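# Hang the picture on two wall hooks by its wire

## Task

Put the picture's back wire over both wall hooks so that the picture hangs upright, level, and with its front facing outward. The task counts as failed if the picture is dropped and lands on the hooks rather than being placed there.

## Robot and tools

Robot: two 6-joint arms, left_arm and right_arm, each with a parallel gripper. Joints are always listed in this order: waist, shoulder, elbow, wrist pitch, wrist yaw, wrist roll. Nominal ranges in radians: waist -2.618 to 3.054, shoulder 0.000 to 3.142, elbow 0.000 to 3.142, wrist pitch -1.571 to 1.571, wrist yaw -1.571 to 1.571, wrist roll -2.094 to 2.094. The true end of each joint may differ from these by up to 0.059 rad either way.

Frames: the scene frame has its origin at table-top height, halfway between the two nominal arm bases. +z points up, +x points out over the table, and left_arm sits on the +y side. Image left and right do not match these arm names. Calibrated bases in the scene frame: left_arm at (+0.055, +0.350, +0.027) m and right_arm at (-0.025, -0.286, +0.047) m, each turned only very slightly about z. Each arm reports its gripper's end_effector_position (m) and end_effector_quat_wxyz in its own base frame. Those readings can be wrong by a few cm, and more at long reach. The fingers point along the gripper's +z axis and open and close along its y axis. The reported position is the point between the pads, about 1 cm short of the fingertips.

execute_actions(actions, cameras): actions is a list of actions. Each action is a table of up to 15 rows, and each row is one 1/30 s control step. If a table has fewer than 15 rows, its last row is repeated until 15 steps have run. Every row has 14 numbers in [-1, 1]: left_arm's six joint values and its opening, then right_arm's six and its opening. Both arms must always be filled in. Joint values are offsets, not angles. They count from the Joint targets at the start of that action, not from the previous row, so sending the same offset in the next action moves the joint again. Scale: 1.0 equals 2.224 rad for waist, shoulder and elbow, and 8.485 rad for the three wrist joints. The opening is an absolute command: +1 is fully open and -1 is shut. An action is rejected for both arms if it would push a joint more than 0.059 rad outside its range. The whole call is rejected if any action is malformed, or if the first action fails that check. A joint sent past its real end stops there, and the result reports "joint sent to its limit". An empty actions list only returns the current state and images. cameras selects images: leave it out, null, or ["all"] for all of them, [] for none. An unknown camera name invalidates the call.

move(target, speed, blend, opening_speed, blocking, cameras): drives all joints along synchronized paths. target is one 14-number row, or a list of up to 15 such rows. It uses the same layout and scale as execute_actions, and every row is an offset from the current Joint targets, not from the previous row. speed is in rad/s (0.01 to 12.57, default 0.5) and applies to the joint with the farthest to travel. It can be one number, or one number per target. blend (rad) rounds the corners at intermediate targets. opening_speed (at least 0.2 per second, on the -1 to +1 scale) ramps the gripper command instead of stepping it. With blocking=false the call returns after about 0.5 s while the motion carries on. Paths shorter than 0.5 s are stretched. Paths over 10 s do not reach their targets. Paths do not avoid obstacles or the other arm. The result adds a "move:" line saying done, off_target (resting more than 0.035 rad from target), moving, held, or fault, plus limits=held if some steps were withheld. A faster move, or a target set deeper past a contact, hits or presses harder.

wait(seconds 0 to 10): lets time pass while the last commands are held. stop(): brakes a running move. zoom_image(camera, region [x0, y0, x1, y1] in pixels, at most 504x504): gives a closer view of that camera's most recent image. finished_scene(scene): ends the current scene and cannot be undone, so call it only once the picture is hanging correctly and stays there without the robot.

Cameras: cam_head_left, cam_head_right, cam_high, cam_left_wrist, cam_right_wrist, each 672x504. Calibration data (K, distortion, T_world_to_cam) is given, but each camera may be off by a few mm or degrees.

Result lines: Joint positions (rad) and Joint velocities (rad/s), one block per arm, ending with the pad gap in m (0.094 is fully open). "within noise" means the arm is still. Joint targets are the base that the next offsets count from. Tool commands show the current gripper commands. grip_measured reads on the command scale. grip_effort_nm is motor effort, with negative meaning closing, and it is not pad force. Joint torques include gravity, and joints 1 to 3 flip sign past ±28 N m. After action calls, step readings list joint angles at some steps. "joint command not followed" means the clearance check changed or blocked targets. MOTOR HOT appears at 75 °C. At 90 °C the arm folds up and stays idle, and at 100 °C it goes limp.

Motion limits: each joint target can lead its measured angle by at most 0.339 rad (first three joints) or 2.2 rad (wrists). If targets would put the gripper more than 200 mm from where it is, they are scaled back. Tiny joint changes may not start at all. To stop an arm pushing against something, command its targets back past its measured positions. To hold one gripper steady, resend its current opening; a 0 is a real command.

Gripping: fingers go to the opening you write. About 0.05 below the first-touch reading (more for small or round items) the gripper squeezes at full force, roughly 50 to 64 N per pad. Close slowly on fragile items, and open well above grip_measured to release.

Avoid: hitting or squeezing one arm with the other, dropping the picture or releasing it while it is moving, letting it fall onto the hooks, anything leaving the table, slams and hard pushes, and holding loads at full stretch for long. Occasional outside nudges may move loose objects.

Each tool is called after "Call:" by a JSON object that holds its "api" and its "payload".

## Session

Call:
{"api": "execute_actions", "payload": {"actions": []}}

Call:
{"api": "zoom_image", "payload": {"camera": "cam_head_left", "region": [220, 20, 460, 220]}}

Call:
{"api": "zoom_image", "payload": {"camera": "cam_head_right", "region": [220, 20, 460, 220]}}

Scene clock: 0.00 s.
left_arm: end_effector_position=(+0.2639, -0.1053, +0.3114) grip_measured=+1.000 grip_effort_nm=n/a end_effector_quat_wxyz=(+0.436, +0.108, +0.892, -0.044) | right_arm: end_effector_position=(+0.3145, +0.0552, +0.3149) grip_measured=+1.000 grip_effort_nm=n/a end_effector_quat_wxyz=(+0.455, -0.012, +0.890, -0.037)
Joint positions: left_arm=[-0.538 0.988 1.274 -0.973 -0.249 -0.179 0.094] | right_arm=[0.358 1.097 1.303 -0.875 0.341 0.164 0.094]
Joint velocities: within noise
Joint torques (N m): no reading
Motor temperatures (°C): left_arm=[31 36 39 32 29 32 28] | right_arm=[32 35 40 38 30 29 32]
Heat: left arm: 39 °C; right arm: 40 °C.
Joint targets: left_arm=[-0.538 0.982 1.283 -0.971 -0.252 -0.179] | right_arm=[0.358 1.088 1.316 -0.865 0.346 0.164]
Tool commands: left_gripper/opening=+1.0 right_gripper/opening=+1.0
camera_calibration:
cam_left_wrist: T_world_to_cam=[[-0.249798, -0.968075, -0.0207641, -0.0321839], [-0.865096, 0.232756, -0.444335, 0.429151], [0.434983, -0.0930308, -0.89562, 0.240918], [0, 0, 0, 1]] pos_world=[0.258422, -0.108631, 0.405789]
cam_right_wrist: T_world_to_cam=[[-0.000342535, -0.997149, 0.0754518, 0.0327062], [-0.865702, -0.0374724, -0.499155, 0.470366], [0.50056, -0.0654898, -0.863221, 0.202196], [0, 0, 0, 1]] pos_world=[0.305997, 0.0634805, 0.406858]

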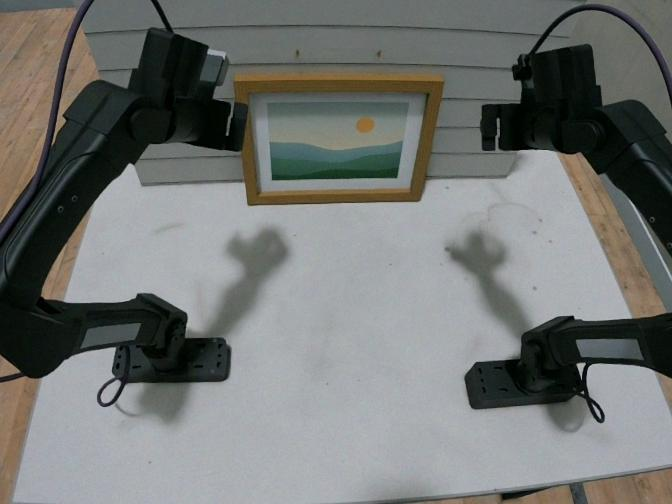

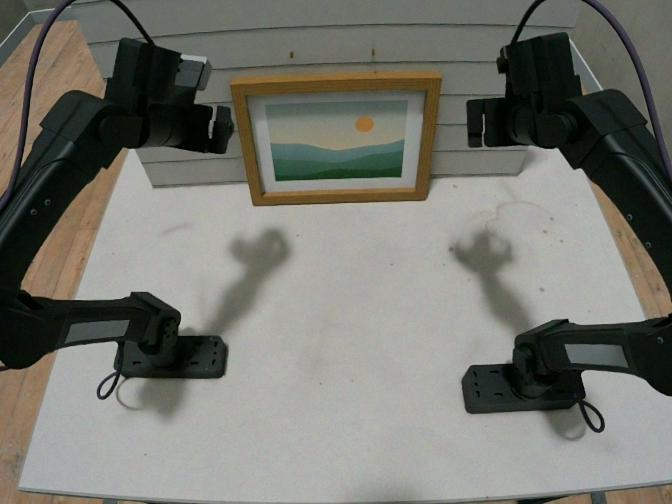

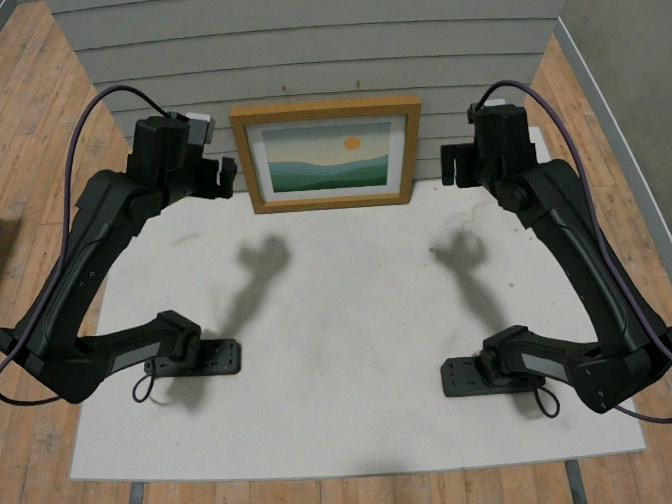

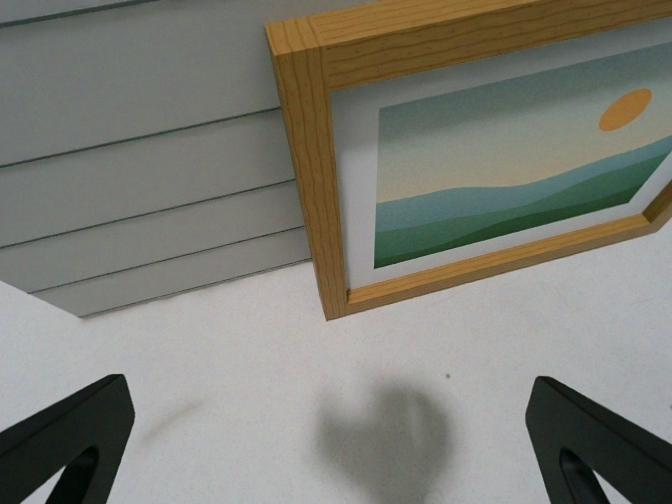

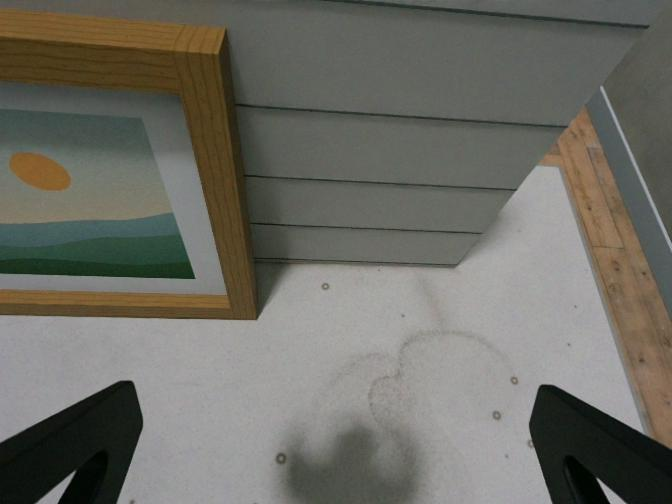

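Scaled by 2.100 from the camera's 672x504 image, which has a finer 960x720 frame.

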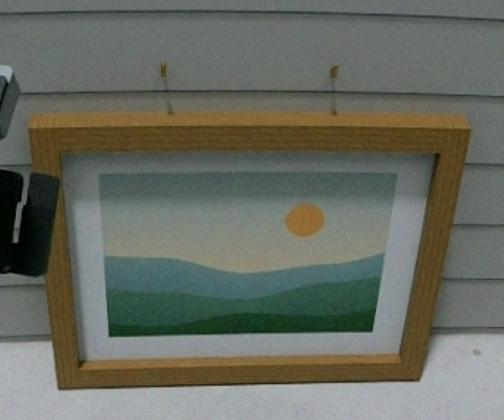

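Scaled by 2.100 from the camera's 672x504 image, which has a finer 960x720 frame.

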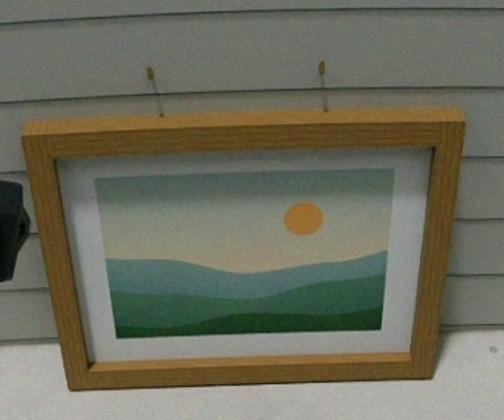

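Call:
{"api": "move", "payload": {"target": [-0.0922, 0.1520, -0.4429, 0.2179, -0.0590, 0.0078, 1, 0.0632, 0.2797, -0.3624, 0.2297, 0.0139, -0.0123, 1], "speed": 0.9, "cameras": ["cam_left_wrist", "cam_right_wrist"]}}

Scene clock: 128.23 s.
left_arm: end_effector_position=(+0.3285, -0.1334, +0.1663) grip_measured=+1.000 grip_effort_nm=-0.022 end_effector_quat_wxyz=(+0.665, -0.009, +0.747, +0.001) | right_arm: end_effector_position=(+0.4159, +0.1332, +0.1446) grip_measured=+1.000 grip_effort_nm=-0.007 end_effector_quat_wxyz=(+0.663, -0.010, +0.748, +0.007)
Joint positions: left_arm=[-0.736 1.317 0.302 0.858 -0.743 -0.117 0.094] | right_arm=[0.491 1.702 0.515 1.052 0.462 0.058 0.094]
Joint velocities: within noise
Joint torques (N m): left_arm=[-0.64 -2.78 3.81 1.61 -0.16 0.05] | right_arm=[0.75 -5.14 4.21 2.26 -0.03 0.06]
Motor temperatures (°C): left_arm=[31 35 43 37 29 32 28] | right_arm=[32 34 44 45 30 29 31]
Heat: left arm: 43 °C; right arm: 45 °C.
Joint targets: left_arm=[-0.743 1.320 0.298 0.878 -0.752 -0.113] | right_arm=[0.499 1.710 0.510 1.084 0.464 0.060]
move: done
camera_calibration:
cam_left_wrist: T_world_to_cam=[[0.000666668, -0.999995, -0.00315948, -0.135737], [-0.533071, 0.00231776, -0.846067, 0.354136], [0.84607, 0.00224827, -0.533067, -0.10225], [0, 0, 0, 1]] pos_world=[0.275381, -0.136327, 0.244688]
cam_right_wrist: T_world_to_cam=[[0.035233, -0.999353, 0.00721592, 0.118727], [-0.514611, -0.0243317, -0.857078, 0.380061], [0.856699, 0.0264841, -0.515136, -0.20116], [0, 0, 0, 1]] pos_world=[0.363734, 0.133225, 0.221261]
Images, in order (width x height): cam_left_wrist 672x504, cam_right_wrist 672x504.

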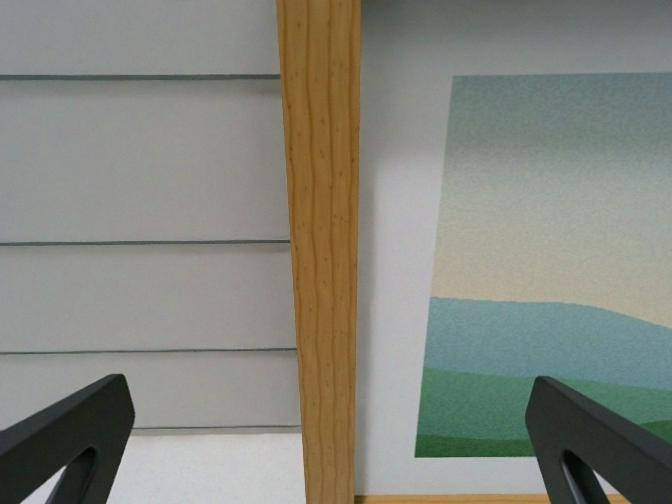

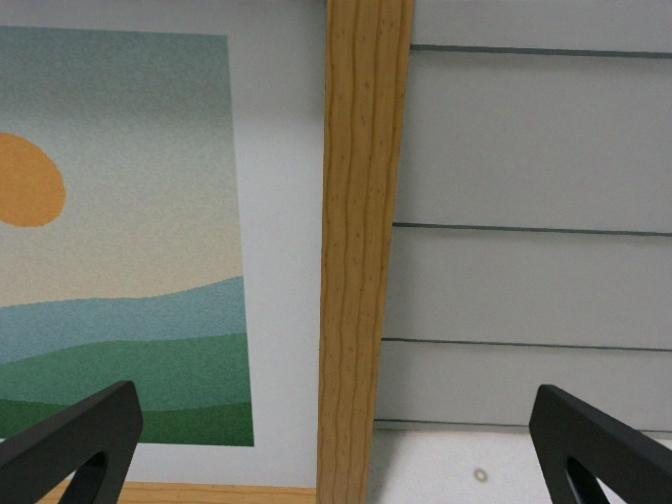

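Call:
{"api": "move", "payload": {"target": [0.0700, 0.1181, 0.0657, 0.0164, 0.0178, 0.0052, 1, -0.0459, 0.0891, 0.1000, -0.0018, -0.0118, -0.0026, 1], "speed": 0.25, "cameras": ["cam_left_wrist", "cam_right_wrist"]}}

Scene clock: 201.97 s.
left_arm: end_effector_position=(+0.3803, -0.1324, +0.1493) grip_measured=+1.000 grip_effort_nm=-0.017 end_effector_quat_wxyz=(+0.660, -0.002, +0.751, +0.013) | right_arm: end_effector_position=(+0.4718, +0.1308, +0.1330) grip_measured=+1.000 grip_effort_nm=-0.017 end_effector_quat_wxyz=(+0.663, -0.013, +0.749, +0.003)
Joint positions: left_arm=[-0.594 1.576 0.422 0.997 -0.61 -0.073 0.094] | right_arm=[0.403 1.896 0.707 1.057 0.379 0.036 0.094]
Joint velocities: within noise
Joint torques (N m): left_arm=[0.61 -4.19 5.16 1.7 0.03 0.05] | right_arm=[-0.46 -6.3 6.61 2.08 -0.24 0.04]
Motor temperatures (°C): left_arm=[31 35 41 39 29 32 28] | right_arm=[32 35 39 50 30 29 31]
Heat: left arm: 41 °C; right arm: 50 °C.
Joint targets: left_arm=[-0.588 1.582 0.444 1.017 -0.601 -0.069] | right_arm=[0.397 1.909 0.732 1.068 0.364 0.038]
move: done
camera_calibration:
cam_left_wrist: T_world_to_cam=[[0.00593686, -0.999523, -0.0302985, -0.132599], [-0.544332, 0.0221866, -0.838577, 0.37322], [0.838849, 0.021471, -0.543941, -0.148245], [0, 0, 0, 1]] pos_world=[0.328298, -0.137633, 0.22832]
cam_right_wrist: T_world_to_cam=[[0.0333878, -0.999297, 0.0170656, 0.114014], [-0.515409, -0.031845, -0.856353, 0.400055], [0.856294, 0.019796, -0.516109, -0.253828], [0, 0, 0, 1]] pos_world=[0.419736, 0.131699, 0.209639]
Images, in order (width x height): cam_left_wrist 672x504, cam_right_wrist 672x504.

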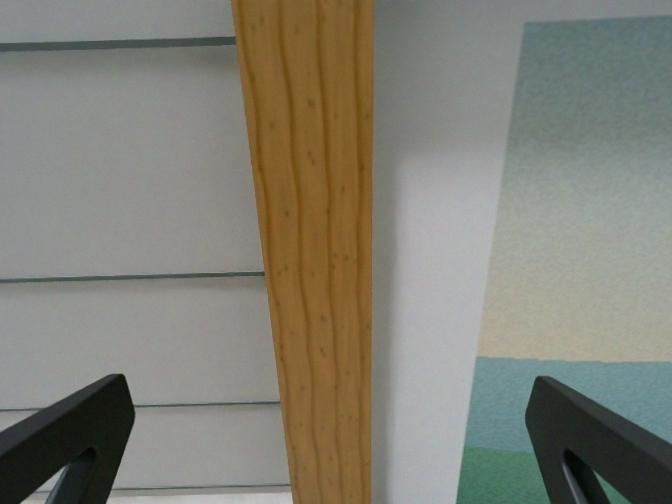

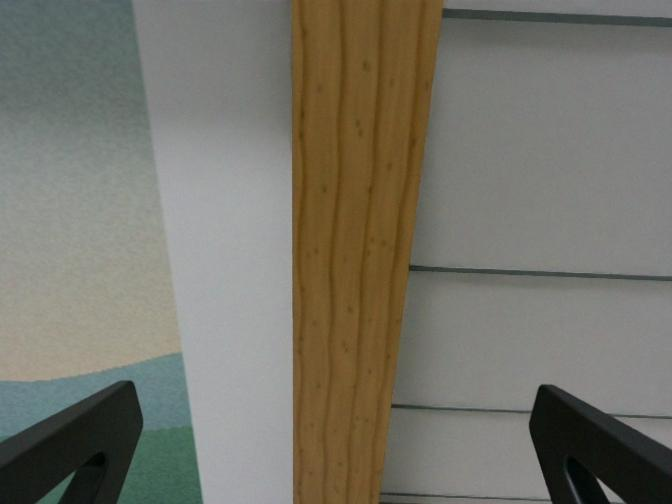

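Call:
{"api": "zoom_image", "payload": {"camera": "cam_left_wrist", "region": [240, 360, 420, 460]}}

Call:
{"api": "zoom_image", "payload": {"camera": "cam_right_wrist", "region": [250, 360, 430, 460]}}

Scaled by 2.800 from the camera's 672x504 image, which has a finer 960x720 frame.

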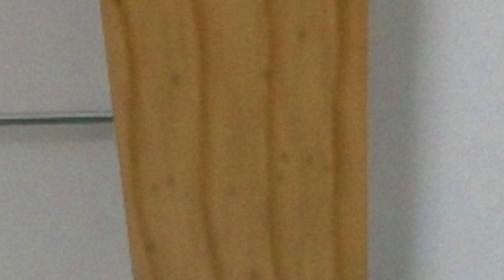

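Scaled by 2.800 from the camera's 672x504 image, which has a finer 960x720 frame.

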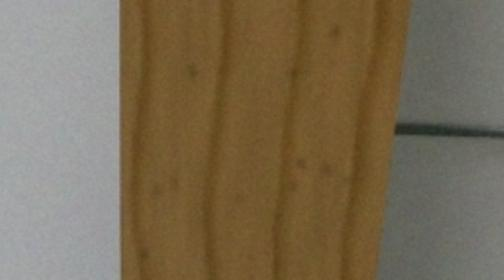

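Call:
{"api": "move", "payload": {"target": [0.0252, 0.0349, 0.0343, 0.0006, 0.0065, 0.0009, 1, -0.0101, 0.0255, 0.0312, -0.0012, -0.0026, -0.0003, 1], "speed": 0.12, "cameras": ["cam_left_wrist", "cam_right_wrist"]}}

Call:
{"api": "zoom_image", "payload": {"camera": "cam_left_wrist", "region": [240, 360, 420, 460]}}

Call:
{"api": "zoom_image", "payload": {"camera": "cam_right_wrist", "region": [250, 360, 430, 460]}}

Scene clock: 244.07 s.
left_arm: end_effector_position=(+0.4050, -0.1312, +0.1491) grip_measured=+1.000 grip_effort_nm=-0.027 end_effector_quat_wxyz=(+0.661, -0.003, +0.751, +0.012) | right_arm: end_effector_position=(+0.4898, +0.1308, +0.1305) grip_measured=+1.000 grip_effort_nm=-0.007 end_effector_quat_wxyz=(+0.664, -0.013, +0.748, +0.004)
Joint positions: left_arm=[-0.538 1.652 0.499 1.002 -0.555 -0.065 0.094] | right_arm=[0.382 1.951 0.776 1.048 0.356 0.033 0.094]
Joint velocities: within noise
Joint torques (N m): left_arm=[0.55 -4.71 5.19 1.7 0.02 0.03] | right_arm=[-0.69 -6.79 6.93 2.09 -0.13 0.03]
Motor temperatures (°C): left_arm=[31 35 40 41 29 32 28] | right_arm=[32 37 42 50 30 29 31]
Heat: left arm: 41 °C; right arm: 50 °C.
Joint targets: left_arm=[-0.532 1.660 0.520 1.022 -0.546 -0.061] | right_arm=[0.374 1.966 0.802 1.058 0.342 0.035]
move: done
camera_calibration:
cam_left_wrist: T_world_to_cam=[[0.00631459, -0.999601, -0.0275487, -0.132225], [-0.543875, 0.0196851, -0.838935, 0.38597], [0.839143, 0.0202806, -0.543533, -0.169512], [0, 0, 0, 1]] pos_world=[0.352999, -0.136332, 0.228026]
cam_right_wrist: T_world_to_cam=[[0.0342159, -0.999291, 0.0156908, 0.113192], [-0.513207, -0.0310399, -0.857704, 0.406218], [0.857583, 0.0212944, -0.513905, -0.271623], [0, 0, 0, 1]] pos_world=[0.43754, 0.131504, 0.20705]
Images, in order (width x height): cam_left_wrist 672x504, cam_right_wrist 672x504.

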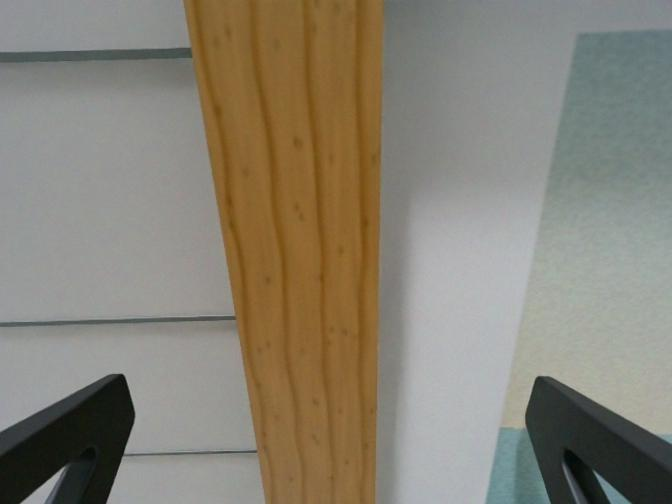

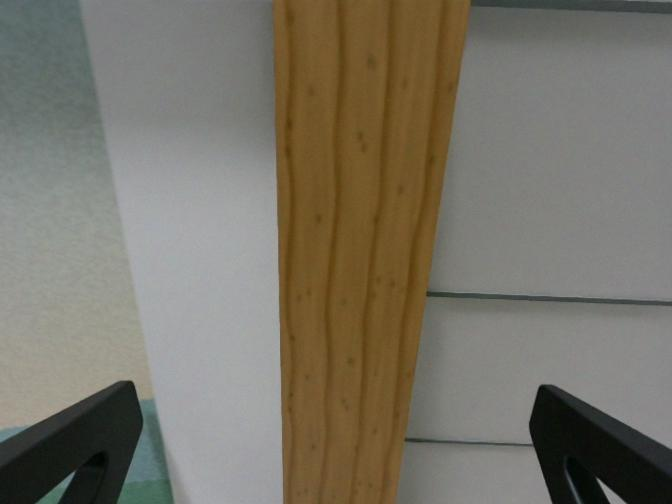

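Scaled by 2.800 from the camera's 672x504 image, which has a finer 960x720 frame.

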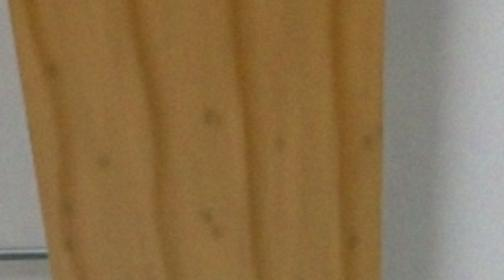

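Scaled by 2.800 from the camera's 672x504 image, which has a finer 960x720 frame.

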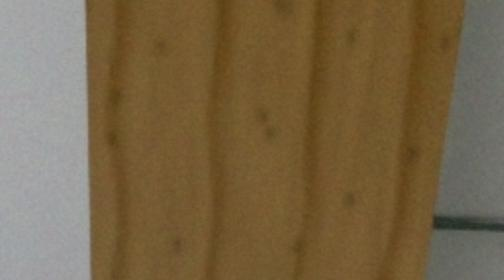

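Call:
{"api": "move", "payload": {"target": [[0.0045, 0, 0, 0, 0.0012, 0, 1, -0.0022, 0, 0, 0, -0.0006, 0, 1], [0.0045, 0, 0, 0, 0.0012, 0, -0.65, -0.0022, 0, 0, 0, -0.0006, 0, -0.65]], "speed": 0.05, "opening_speed": 0.7, "cameras": ["cam_left_wrist", "cam_right_wrist"]}}

Scene clock: 259.97 s.
left_arm: end_effector_position=(+0.4063, -0.1293, +0.1491) grip_measured=-0.473 grip_effort_nm=-1.043 end_effector_quat_wxyz=(+0.661, -0.005, +0.751, +0.009) | right_arm: end_effector_position=(+0.4905, +0.1291, +0.1302) grip_measured=-0.473 grip_effort_nm=-1.033 end_effector_quat_wxyz=(+0.663, -0.011, +0.748, +0.006)
Joint positions: left_arm=[-0.529 1.652 0.499 1.003 -0.544 -0.071 0.025] | right_arm=[0.376 1.951 0.776 1.047 0.35 0.039 0.025]
Joint velocities: within noise
Joint torques (N m): left_arm=[0.65 -4.7 5.18 1.69 0.04 0.11] | right_arm=[-0.5 -6.64 6.86 2.03 -0.18 -0.04]
Motor temperatures (°C): left_arm=[31 36 42 41 29 32 28] | right_arm=[32 38 43 48 30 29 31]
Heat: left arm: 42 °C; right arm: 48 °C.
Joint targets: left_arm=[-0.522 1.660 0.520 1.022 -0.536 -0.061] | right_arm=[0.369 1.966 0.802 1.058 0.337 0.035]
move: done
camera_calibration:
cam_left_wrist: T_world_to_cam=[[0.00560896, -0.999776, -0.0204003, -0.131135], [-0.543914, 0.0140687, -0.839023, 0.385868], [0.839122, 0.0158021, -0.543713, -0.171111], [0, 0, 0, 1]] pos_world=[0.354197, -0.13383, 0.228042]
cam_right_wrist: T_world_to_cam=[[0.0338308, -0.999384, 0.00934936, 0.112474], [-0.514502, -0.0254352, -0.857112, 0.406115], [0.856821, 0.0241865, -0.515046, -0.272164], [0, 0, 0, 1]] pos_world=[0.438337, 0.129317, 0.206857]
Images, in order (width x height): cam_left_wrist 672x504, cam_right_wrist 672x504.

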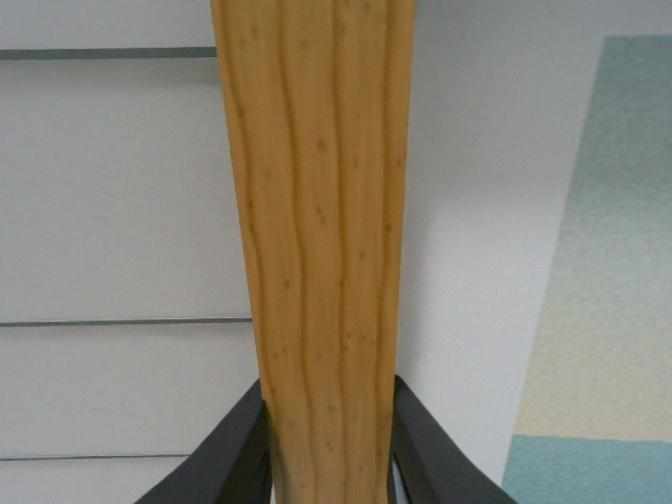

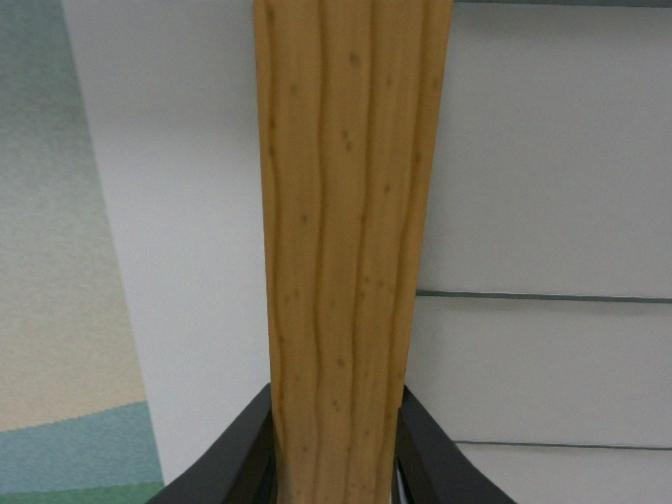

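Call:
{"api": "move", "payload": {"target": [[-0.0252, -0.1043, -0.0355, 0.0015, -0.0073, 0.0042, -0.65, 0.0335, -0.0958, -0.0486, 0.0094, 0.0092, -0.0051, -0.65], [-0.0495, -0.2113, -0.0567, -0.0126, -0.0130, 0.0090, -0.65, 0.0670, -0.1700, -0.0854, 0.0074, 0.0190, -0.0082, -0.65]], "speed": 0.12, "blend": [0.03, 0]}}

Call:
{"api": "zoom_image", "payload": {"camera": "cam_head_left", "region": [220, 20, 480, 215]}}

Call:
{"api": "zoom_image", "payload": {"camera": "cam_head_right", "region": [220, 20, 480, 215]}}

Scene clock: 328.23 s.
left_arm: end_effector_position=(+0.3484, -0.1187, +0.2235) grip_measured=-0.473 grip_effort_nm=-1.048 end_effector_quat_wxyz=(+0.707, -0.004, +0.708, +0.005) | right_arm: end_effector_position=(+0.4276, +0.1404, +0.2044) grip_measured=-0.474 grip_effort_nm=-1.043 end_effector_quat_wxyz=(+0.709, -0.004, +0.705, +0.001)
Joint positions: left_arm=[-0.623 1.226 0.382 0.842 -0.635 0 0.025] | right_arm=[0.506 1.638 0.608 1.037 0.499 -0.007 0.025]
Joint velocities: within noise
Joint torques (N m): left_arm=[-0.79 -5.74 5.41 2.24 -0.13 0.19] | right_arm=[1.14 -10 5.53 2.84 -0.1 -0.31]
Motor temperatures (°C): left_arm=[31 38 43 42 29 32 30] | right_arm=[32 40 42 49 30 29 33]
Heat: left arm: 43 °C; right arm: 49 °C.
Joint targets: left_arm=[-0.632 1.190 0.394 0.915 -0.646 0.015] | right_arm=[0.519 1.588 0.612 1.121 0.498 -0.034]
move: off_target (left_arm, right_arm); left_arm: the wrist pitch is farthest, 0.073 rad from its target; right_arm: the wrist pitch is farthest, 0.084 rad from its target
camera_calibration:
cam_left_wrist: T_world_to_cam=[[0.000313271, -0.999873, -0.0159532, -0.117796], [-0.433752, 0.0142384, -0.90092, 0.392219], [0.901032, 0.00720194, -0.433692, -0.129484], [0, 0, 0, 1]] pos_world=[0.286832, -0.122433, 0.295323]
cam_right_wrist: T_world_to_cam=[[0.0161344, -0.999832, 0.0086991, 0.132959], [-0.402397, -0.0144576, -0.915351, 0.40008], [0.915323, 0.0112681, -0.402563, -0.226553], [0, 0, 0, 1]] pos_world=[0.366215, 0.141273, 0.273855]

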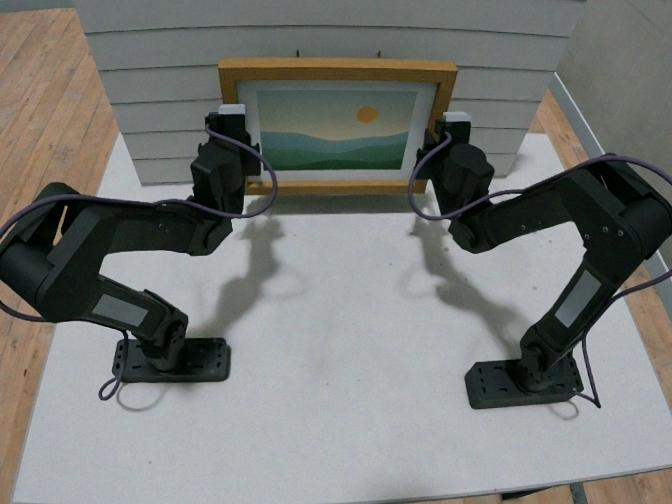

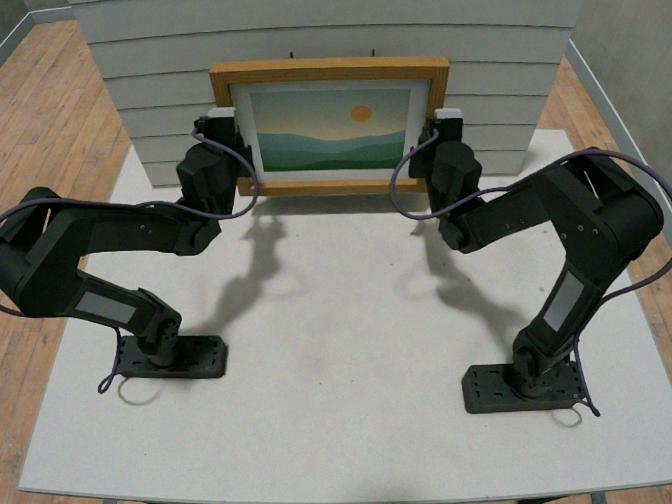

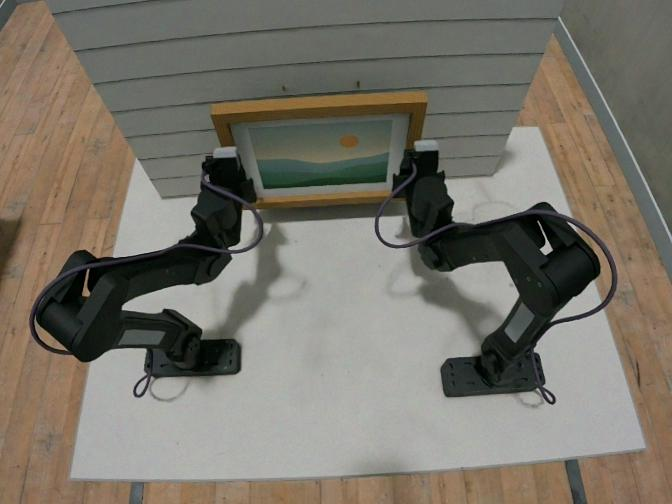

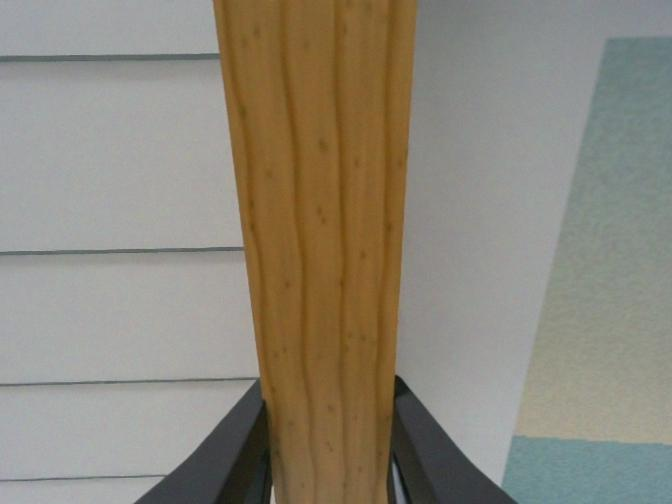

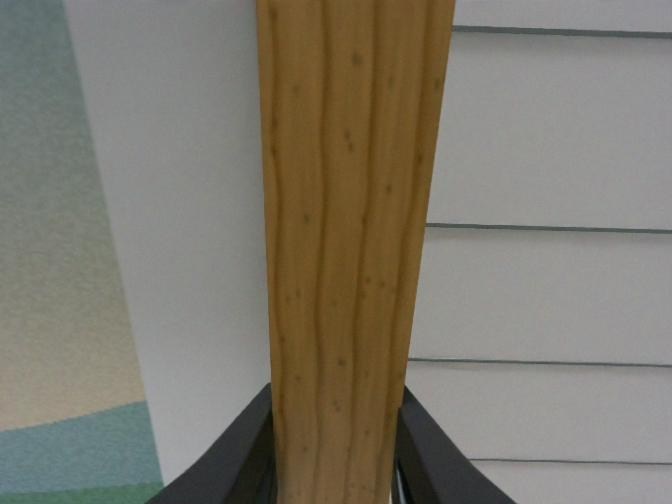

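Scaled by 1.938 from the camera's 672x504 image, which has a finer 960x720 frame.

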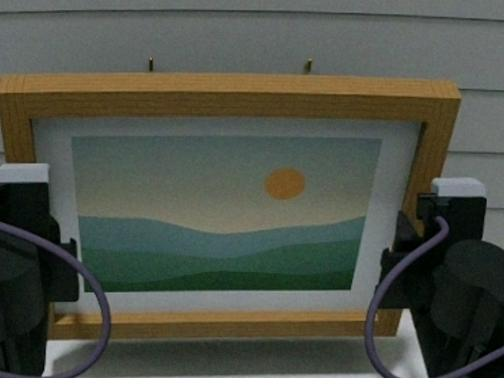

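Scaled by 1.938 from the camera's 672x504 image, which has a finer 960x720 frame.

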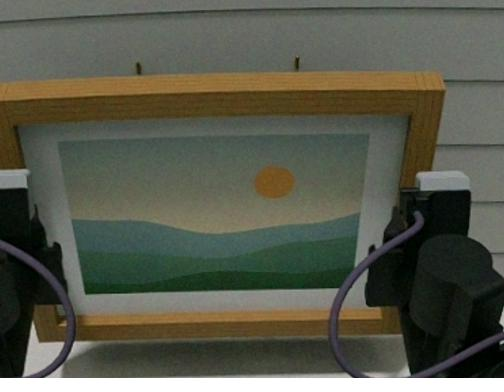

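Call:
{"api": "move", "payload": {"target": [[-0.0013, -0.0638, 0.1133, -0.0442, -0.0002, -0.0004, -0.65, -0.0031, -0.0814, 0.0895, -0.0425, -0.0009, 0, -0.65], [0.0558, 0.0414, 0.1709, -0.0336, 0.0154, -0.0004, -0.65, -0.0400, 0.0153, 0.1727, -0.0402, -0.0110, 0, -0.65]], "speed": [0.15, 0.1], "cameras": ["cam_left_wrist", "cam_right_wrist", "cam_head_left"]}}

Scene clock: 410.70 s.
left_arm: end_effector_position=(+0.4023, -0.1201, +0.2829) grip_measured=-0.473 grip_effort_nm=-1.048 end_effector_quat_wxyz=(+0.696, -0.005, +0.718, +0.009) | right_arm: end_effector_position=(+0.4800, +0.1394, +0.2689) grip_measured=-0.474 grip_effort_nm=-1.043 end_effector_quat_wxyz=(+0.701, -0.006, +0.713, -0.003)
Joint positions: left_arm=[-0.508 1.29 0.721 0.535 -0.527 -0.012 0.025] | right_arm=[0.428 1.625 0.938 0.668 0.424 -0.005 0.025]
Joint velocities: within noise
Joint torques (N m): left_arm=[-0.05 -4.51 9.17 2.57 0.12 0.27] | right_arm=[0.14 -6.95 10.99 3.18 -0.25 -0.28]
Motor temperatures (°C): left_arm=[31 38 44 48 29 32 31] | right_arm=[32 43 43 61 30 29 34]
Heat: left arm: 48 °C; right arm: 61 °C.
Joint targets: left_arm=[-0.508 1.282 0.775 0.630 -0.516 0.012] | right_arm=[0.429 1.621 0.996 0.780 0.405 -0.034]
move: off_target (left_arm, right_arm); left_arm: the wrist pitch is farthest, 0.095 rad from its target; right_arm: the wrist pitch is farthest, 0.112 rad from its target
camera_calibration:
cam_left_wrist: T_world_to_cam=[[0.0068354, -0.999762, -0.0207302, -0.119556], [-0.459674, 0.0152691, -0.887957, 0.475925], [0.888062, 0.0155987, -0.45946, -0.138698], [0, 0, 0, 1]] pos_world=[0.34276, -0.124631, 0.356396]
cam_right_wrist: T_world_to_cam=[[0.0134908, -0.999738, 0.0184926, 0.129156], [-0.423732, -0.0224676, -0.905509, 0.488914], [0.905687, 0.00438007, -0.423924, -0.237226], [0, 0, 0, 1]] pos_world=[0.420279, 0.141146, 0.339761]
Images, in order (width x height): cam_head_left 672x504, cam_left_wrist 672x504, cam_right_wrist 672x504.

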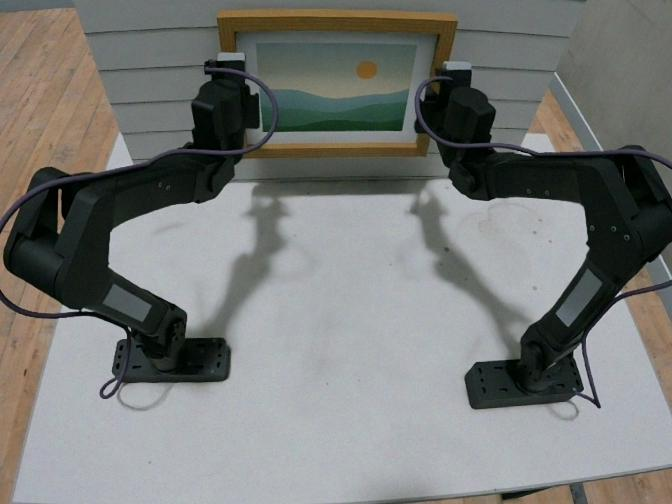

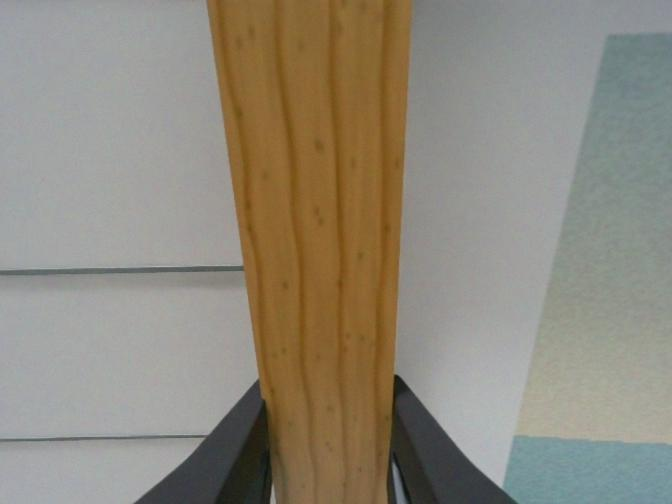

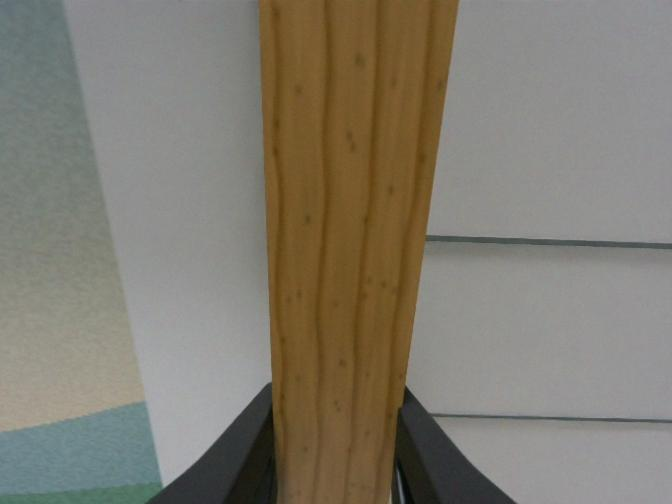

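Call:
{"api": "move", "payload": {"target": [0.0086, 0.0152, 0.0162, 0.0036, 0.0023, 0, -0.65, -0.0057, 0.0151, 0.0161, 0.0019, -0.0015, 0, -0.65], "speed": 0.06, "cameras": ["cam_left_wrist", "cam_right_wrist"]}}

Scene clock: 433.63 s.
left_arm: end_effector_position=(+0.4124, -0.1199, +0.2887) grip_measured=-0.473 grip_effort_nm=-1.053 end_effector_quat_wxyz=(+0.701, -0.006, +0.713, +0.007) | right_arm: end_effector_position=(+0.4901, +0.1392, +0.2731) grip_measured=-0.474 grip_effort_nm=-1.038 end_effector_quat_wxyz=(+0.706, -0.004, +0.708, -0.001)
Joint positions: left_arm=[-0.488 1.325 0.754 0.553 -0.507 -0.007 0.025] | right_arm=[0.415 1.657 0.975 0.679 0.411 -0.005 0.025]
Joint velocities: within noise
Joint torques (N m): left_arm=[0.06 -4.78 9.24 2.66 0.11 0.24] | right_arm=[-0.06 -7.3 11.04 3.29 -0.21 -0.27]
Motor temperatures (°C): left_arm=[31 37 44 48 29 32 31] | right_arm=[32 41 49 61 30 30 34]
Heat: left arm: 48 °C; right arm: 61 °C.
Joint targets: left_arm=[-0.488 1.316 0.811 0.660 -0.496 0.012] | right_arm=[0.417 1.655 1.032 0.796 0.392 -0.034]
move: off_target (left_arm, right_arm); left_arm: the wrist pitch is farthest, 0.108 rad from its target; right_arm: the wrist pitch is farthest, 0.117 rad from its target
camera_calibration:
cam_left_wrist: T_world_to_cam=[[0.00665169, -0.999831, -0.0171399, -0.120256], [-0.446869, 0.0123615, -0.894514, 0.482099], [0.894575, 0.0136093, -0.446711, -0.151712], [0, 0, 0, 1]] pos_world=[0.351953, -0.12413, 0.361412]
cam_right_wrist: T_world_to_cam=[[0.0132122, -0.999842, 0.0118897, 0.130785], [-0.410198, -0.0162638, -0.911851, 0.491221], [0.911901, 0.00717041, -0.410348, -0.251602], [0, 0, 0, 1]] pos_world=[0.429206, 0.140558, 0.343121]
Images, in order (width x height): cam_left_wrist 672x504, cam_right_wrist 672x504.

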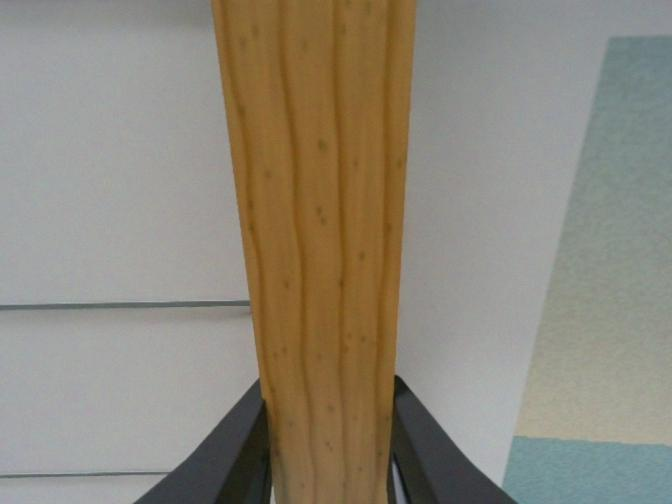

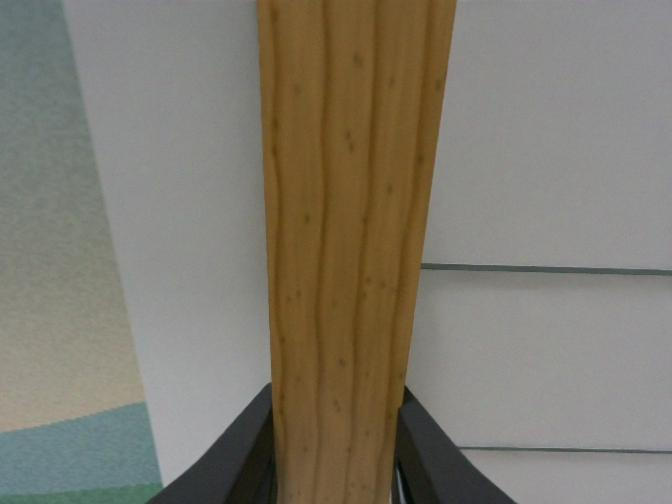

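Call:
{"api": "move", "payload": {"target": [0.0049, 0.0091, 0.0101, 0.0015, 0.0013, 0, -0.65, -0.0033, 0.0091, 0.0097, -0.0002, -0.0009, 0, -0.65], "speed": 0.05, "cameras": ["cam_left_wrist"]}}

Scene clock: 451.73 s.
left_arm: end_effector_position=(+0.4186, -0.1201, +0.2915) grip_measured=-0.473 grip_effort_nm=-1.053 end_effector_quat_wxyz=(+0.704, -0.005, +0.711, +0.008) | right_arm: end_effector_position=(+0.4960, +0.1391, +0.2752) grip_measured=-0.474 grip_effort_nm=-1.043 end_effector_quat_wxyz=(+0.709, -0.003, +0.706, +0.000)
Joint positions: left_arm=[-0.478 1.346 0.775 0.56 -0.496 -0.002 0.025] | right_arm=[0.408 1.676 0.998 0.683 0.404 -0.005 0.025]
Joint velocities: within noise
Joint torques (N m): left_arm=[-0.01 -5.19 9.55 2.73 0.12 0.18] | right_arm=[0.14 -7.46 10.93 3.17 -0.24 -0.28]
Motor temperatures (°C): left_arm=[31 37 44 51 29 32 31] | right_arm=[32 39 46 64 30 30 35]
Heat: left arm: 51 °C; right arm: 64 °C.
Joint targets: left_arm=[-0.477 1.336 0.833 0.673 -0.485 0.012] | right_arm=[0.409 1.675 1.054 0.794 0.384 -0.034]
move: off_target (left_arm, right_arm); left_arm: the wrist pitch is farthest, 0.113 rad from its target; right_arm: the wrist pitch is farthest, 0.112 rad from its target
camera_calibration:
cam_left_wrist: T_world_to_cam=[[0.00595069, -0.999815, -0.0182646, -0.119791], [-0.441548, 0.0137608, -0.897132, 0.486018], [0.897218, 0.0134033, -0.441385, -0.158641], [0, 0, 0, 1]] pos_world=[0.357648, -0.124331, 0.363813]
Images, in order (width x height): cam_left_wrist 672x504.

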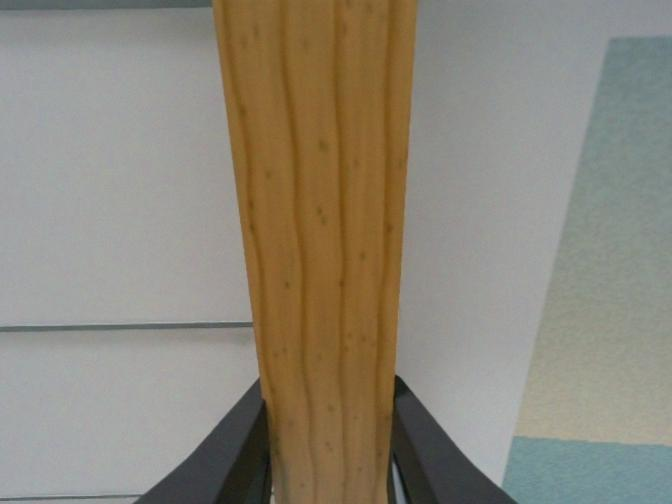

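Call:
{"api": "move", "payload": {"target": [0.0047, 0.0084, 0.0115, 0.0002, 0.0012, 0, -0.65, -0.0033, 0.0091, 0.0097, -0.0004, -0.0009, 0, -0.65], "speed": 0.05, "cameras": ["cam_left_wrist"]}}

Scene clock: 461.73 s.
left_arm: end_effector_position=(+0.4207, -0.1196, +0.2920) grip_measured=-0.473 grip_effort_nm=-1.048 end_effector_quat_wxyz=(+0.704, -0.007, +0.710, +0.010) | right_arm: end_effector_position=(+0.5009, +0.1390, +0.2749) grip_measured=-0.474 grip_effort_nm=-1.043 end_effector_quat_wxyz=(+0.709, -0.003, +0.705, +0.001)
Joint positions: left_arm=[-0.476 1.355 0.783 0.561 -0.5 -0.001 0.025] | right_arm=[0.402 1.693 1.014 0.685 0.397 -0.005 0.025]
Joint velocities: within noise
Joint torques (N m): left_arm=[0.76 -4.4 10.76 2.75 0.27 0.16] | right_arm=[0.08 -7.08 11.03 3.16 -0.33 -0.32]
Motor temperatures (°C): left_arm=[31 37 46 50 29 32 31] | right_arm=[32 40 46 64 30 30 35]
Heat: left arm: 50 °C; right arm: 64 °C.
Joint targets: left_arm=[-0.467 1.355 0.859 0.675 -0.475 0.012] | right_arm=[0.402 1.695 1.075 0.791 0.377 -0.034]
move: off_target (left_arm, right_arm); left_arm: the wrist pitch is farthest, 0.114 rad from its target; right_arm: the wrist pitch is farthest, 0.106 rad from its target
camera_calibration:
cam_left_wrist: T_world_to_cam=[[0.0120424, -0.999742, -0.0192718, -0.121606], [-0.441357, 0.0119797, -0.897252, 0.487107], [0.897251, 0.0193108, -0.441099, -0.159609], [0, 0, 0, 1]] pos_world=[0.359662, -0.124328, 0.364311]
Images, in order (width x height): cam_left_wrist 672x504.

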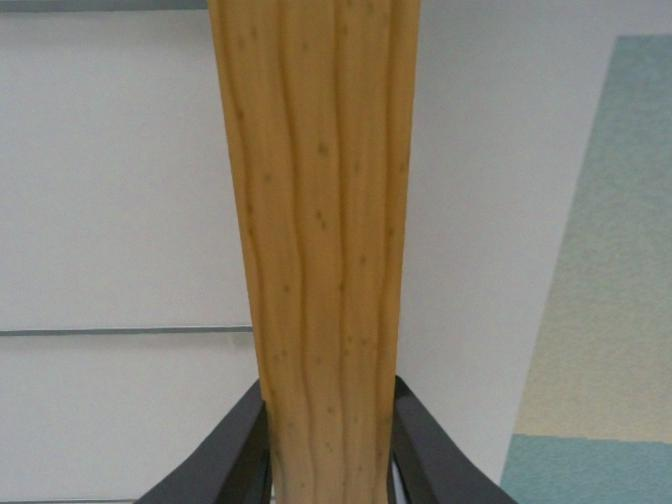

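Call:
{"api": "move", "payload": {"target": [-0.0117, 0.0049, -0.0634, 0.0083, -0.0035, 0, -0.65, 0.0040, 0.0094, -0.0553, 0.0105, 0.0004, 0, -0.65], "speed": 0.06, "cameras": ["cam_left_wrist"]}}

Scene clock: 502.57 s.
left_arm: end_effector_position=(+0.4164, -0.1207, +0.2658) grip_measured=-0.473 grip_effort_nm=-1.048 end_effector_quat_wxyz=(+0.698, -0.004, +0.716, +0.009) | right_arm: end_effector_position=(+0.4968, +0.1382, +0.2493) grip_measured=-0.474 grip_effort_nm=-1.038 end_effector_quat_wxyz=(+0.704, -0.006, +0.710, +0.001)
Joint positions: left_arm=[-0.483 1.376 0.705 0.643 -0.5 -0.006 0.025] | right_arm=[0.401 1.72 0.945 0.767 0.391 -0.004 0.025]
Joint velocities: within noise
Joint torques (N m): left_arm=[-0.9 -5.3 5.93 2.62 -0.06 0.24] | right_arm=[0.87 -7.41 6.41 3.3 -0.17 -0.32]
Motor temperatures (°C): left_arm=[31 38 51 51 29 32 31] | right_arm=[32 41 44 64 30 30 35]
Heat: left arm: 51 °C; right arm: 64 °C.
Joint targets: left_arm=[-0.493 1.366 0.718 0.745 -0.505 0.012] | right_arm=[0.411 1.717 0.952 0.880 0.380 -0.035]
move: off_target (left_arm, right_arm); left_arm: the wrist pitch is farthest, 0.103 rad from its target; right_arm: the wrist pitch is farthest, 0.113 rad from its target
camera_calibration:
cam_left_wrist: T_world_to_cam=[[0.00450914, -0.999745, -0.022139, -0.119302], [-0.455013, 0.0176634, -0.89031, 0.466348], [0.890474, 0.0140881, -0.454817, -0.161509], [0, 0, 0, 1]] pos_world=[0.356552, -0.125233, 0.339096]
Images, in order (width x height): cam_left_wrist 672x504.

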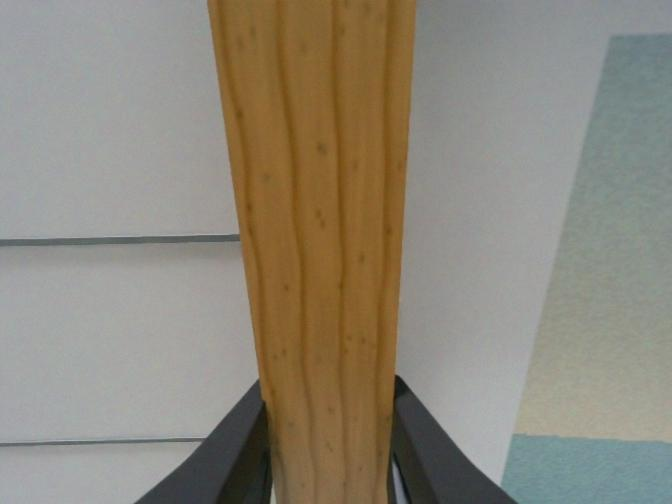

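Call:
{"api": "move", "payload": {"target": [0, 0.0095, -0.0138, 0.0091, 0, 0, -0.65, 0, 0.0104, -0.0107, 0.0065, 0, 0, -0.65], "speed": 0.05, "cameras": []}}

Scene clock: 520.17 s.
left_arm: end_effector_position=(+0.4162, -0.1205, +0.2582) grip_measured=-0.473 grip_effort_nm=-1.053 end_effector_quat_wxyz=(+0.703, -0.006, +0.711, +0.007) | right_arm: end_effector_position=(+0.4967, +0.1382, +0.2416) grip_measured=-0.474 grip_effort_nm=-1.038 end_effector_quat_wxyz=(+0.708, -0.005, +0.706, +0.002)
Joint positions: left_arm=[-0.483 1.398 0.674 0.711 -0.5 -0.005 0.025] | right_arm=[0.401 1.742 0.922 0.824 0.391 -0.006 0.025]
Joint velocities: within noise
Joint torques (N m): left_arm=[-0.79 -5.31 5.85 2.73 -0.05 0.2] | right_arm=[0.95 -7.49 6.16 3.1 -0.18 -0.25]
Motor temperatures (°C): left_arm=[31 38 47 54 29 32 31] | right_arm=[32 40 44 69 30 30 35]
Heat: left arm: 54 °C; right arm: 69 °C.
Joint targets: left_arm=[-0.493 1.387 0.687 0.822 -0.505 0.012] | right_arm=[0.411 1.740 0.928 0.935 0.380 -0.034]
move: off_target (left_arm, right_arm); left_arm: the wrist pitch is farthest, 0.111 rad from its target; right_arm: the wrist pitch is farthest, 0.111 rad from its target
No camera images: "cameras" was empty.

Call:
{"api": "move", "payload": {"target": [0, 0.0068, -0.0100, 0.0054, 0, 0, -0.65, 0, 0.0085, -0.0087, 0.0045, 0, 0, -0.65], "speed": 0.05, "cameras": []}}

Scene clock: 529.50 s.
left_arm: end_effector_position=(+0.4156, -0.1208, +0.2534) grip_measured=-0.473 grip_effort_nm=-1.043 end_effector_quat_wxyz=(+0.706, -0.006, +0.708, +0.006) | right_arm: end_effector_position=(+0.4962, +0.1380, +0.2359) grip_measured=-0.474 grip_effort_nm=-1.038 end_effector_quat_wxyz=(+0.712, -0.005, +0.702, +0.003)
Joint positions: left_arm=[-0.484 1.412 0.652 0.758 -0.5 -0.001 0.025] | right_arm=[0.401 1.759 0.904 0.869 0.391 -0.008 0.025]
Joint velocities: within noise
Joint torques (N m): left_arm=[-0.79 -5.38 5.71 2.7 -0.06 0.15] | right_arm=[0.88 -7.31 6.13 3.11 -0.13 -0.27]
Motor temperatures (°C): left_arm=[31 38 47 54 29 32 31] | right_arm=[32 40 44 69 30 30 35]
Heat: left arm: 54 °C; right arm: 69 °C.
Joint targets: left_arm=[-0.493 1.402 0.665 0.868 -0.505 0.012] | right_arm=[0.411 1.759 0.909 0.973 0.380 -0.035]
move: off_target (left_arm, right_arm); left_arm: the wrist pitch is farthest, 0.110 rad from its target; right_arm: the wrist pitch is farthest, 0.104 rad from its target
No camera images: "cameras" was empty.

Call:
{"api": "move", "payload": {"target": [0, 0.0044, -0.0064, 0.0028, 0, 0, -0.65, 0, 0.0050, -0.0053, 0.0026, 0, 0, -0.65], "speed": 0.05, "cameras": []}}

Call:
{"api": "move", "payload": {"target": [0, 0.0044, -0.0064, 0.0028, 0, 0, -0.65, 0, 0.0050, -0.0053, 0.0026, 0, 0, -0.65], "speed": 0.05, "cameras": []}}

Scene clock: 538.10 s.
left_arm: end_effector_position=(+0.4152, -0.1206, +0.2518) grip_measured=-0.473 grip_effort_nm=-1.053 end_effector_quat_wxyz=(+0.710, -0.006, +0.704, +0.005) | right_arm: end_effector_position=(+0.4958, +0.1378, +0.2344) grip_measured=-0.474 grip_effort_nm=-1.033 end_effector_quat_wxyz=(+0.716, -0.004, +0.698, +0.003)
Joint positions: left_arm=[-0.484 1.421 0.64 0.789 -0.5 0.003 0.025] | right_arm=[0.401 1.768 0.894 0.901 0.391 -0.012 0.025]
Joint velocities: within noise
Joint torques (N m): left_arm=[-0.83 -5.3 5.49 2.6 -0.05 0.11] | right_arm=[0.87 -7.28 5.6 3.06 -0.16 -0.23]
Motor temperatures (°C): left_arm=[31 38 47 54 29 32 32] | right_arm=[32 40 44 69 30 30 35]
Heat: left arm: 54 °C; right arm: 69 °C.
Joint targets: left_arm=[-0.493 1.412 0.651 0.892 -0.505 0.012] | right_arm=[0.411 1.769 0.897 0.995 0.380 -0.034]
move: off_target (left_arm, right_arm); left_arm: the wrist pitch is farthest, 0.102 rad from its target; right_arm: the wrist pitch is farthest, 0.094 rad from its target
No camera images: "cameras" was empty.

Scene clock: 538.93 s.
left_arm: end_effector_position=(+0.4147, -0.1203, +0.2509) grip_measured=-0.473 grip_effort_nm=-1.048 end_effector_quat_wxyz=(+0.714, -0.007, +0.700, +0.004) | right_arm: end_effector_position=(+0.4953, +0.1376, +0.2332) grip_measured=-0.474 grip_effort_nm=-1.033 end_effector_quat_wxyz=(+0.720, -0.004, +0.694, +0.003)
Joint positions: left_arm=[-0.484 1.429 0.628 0.823 -0.5 0.006 0.025] | right_arm=[0.401 1.778 0.885 0.933 0.391 -0.016 0.025]
Joint velocities: within noise
Joint torques (N m): left_arm=[-0.8 -5.16 5.29 2.5 -0.04 0.09] | right_arm=[0.92 -7.02 5.82 2.86 -0.15 -0.18]
Motor temperatures (°C): left_arm=[31 38 47 54 29 32 32] | right_arm=[32 40 44 69 30 30 35]
Heat: left arm: 54 °C; right arm: 69 °C.
Joint targets: left_arm=[-0.493 1.422 0.636 0.916 -0.505 0.012] | right_arm=[0.411 1.781 0.885 1.017 0.380 -0.034]
move: off_target (left_arm, right_arm); left_arm: the wrist pitch is farthest, 0.093 rad from its target; right_arm: the wrist pitch is farthest, 0.084 rad from its target
No camera images: "cameras" was empty.


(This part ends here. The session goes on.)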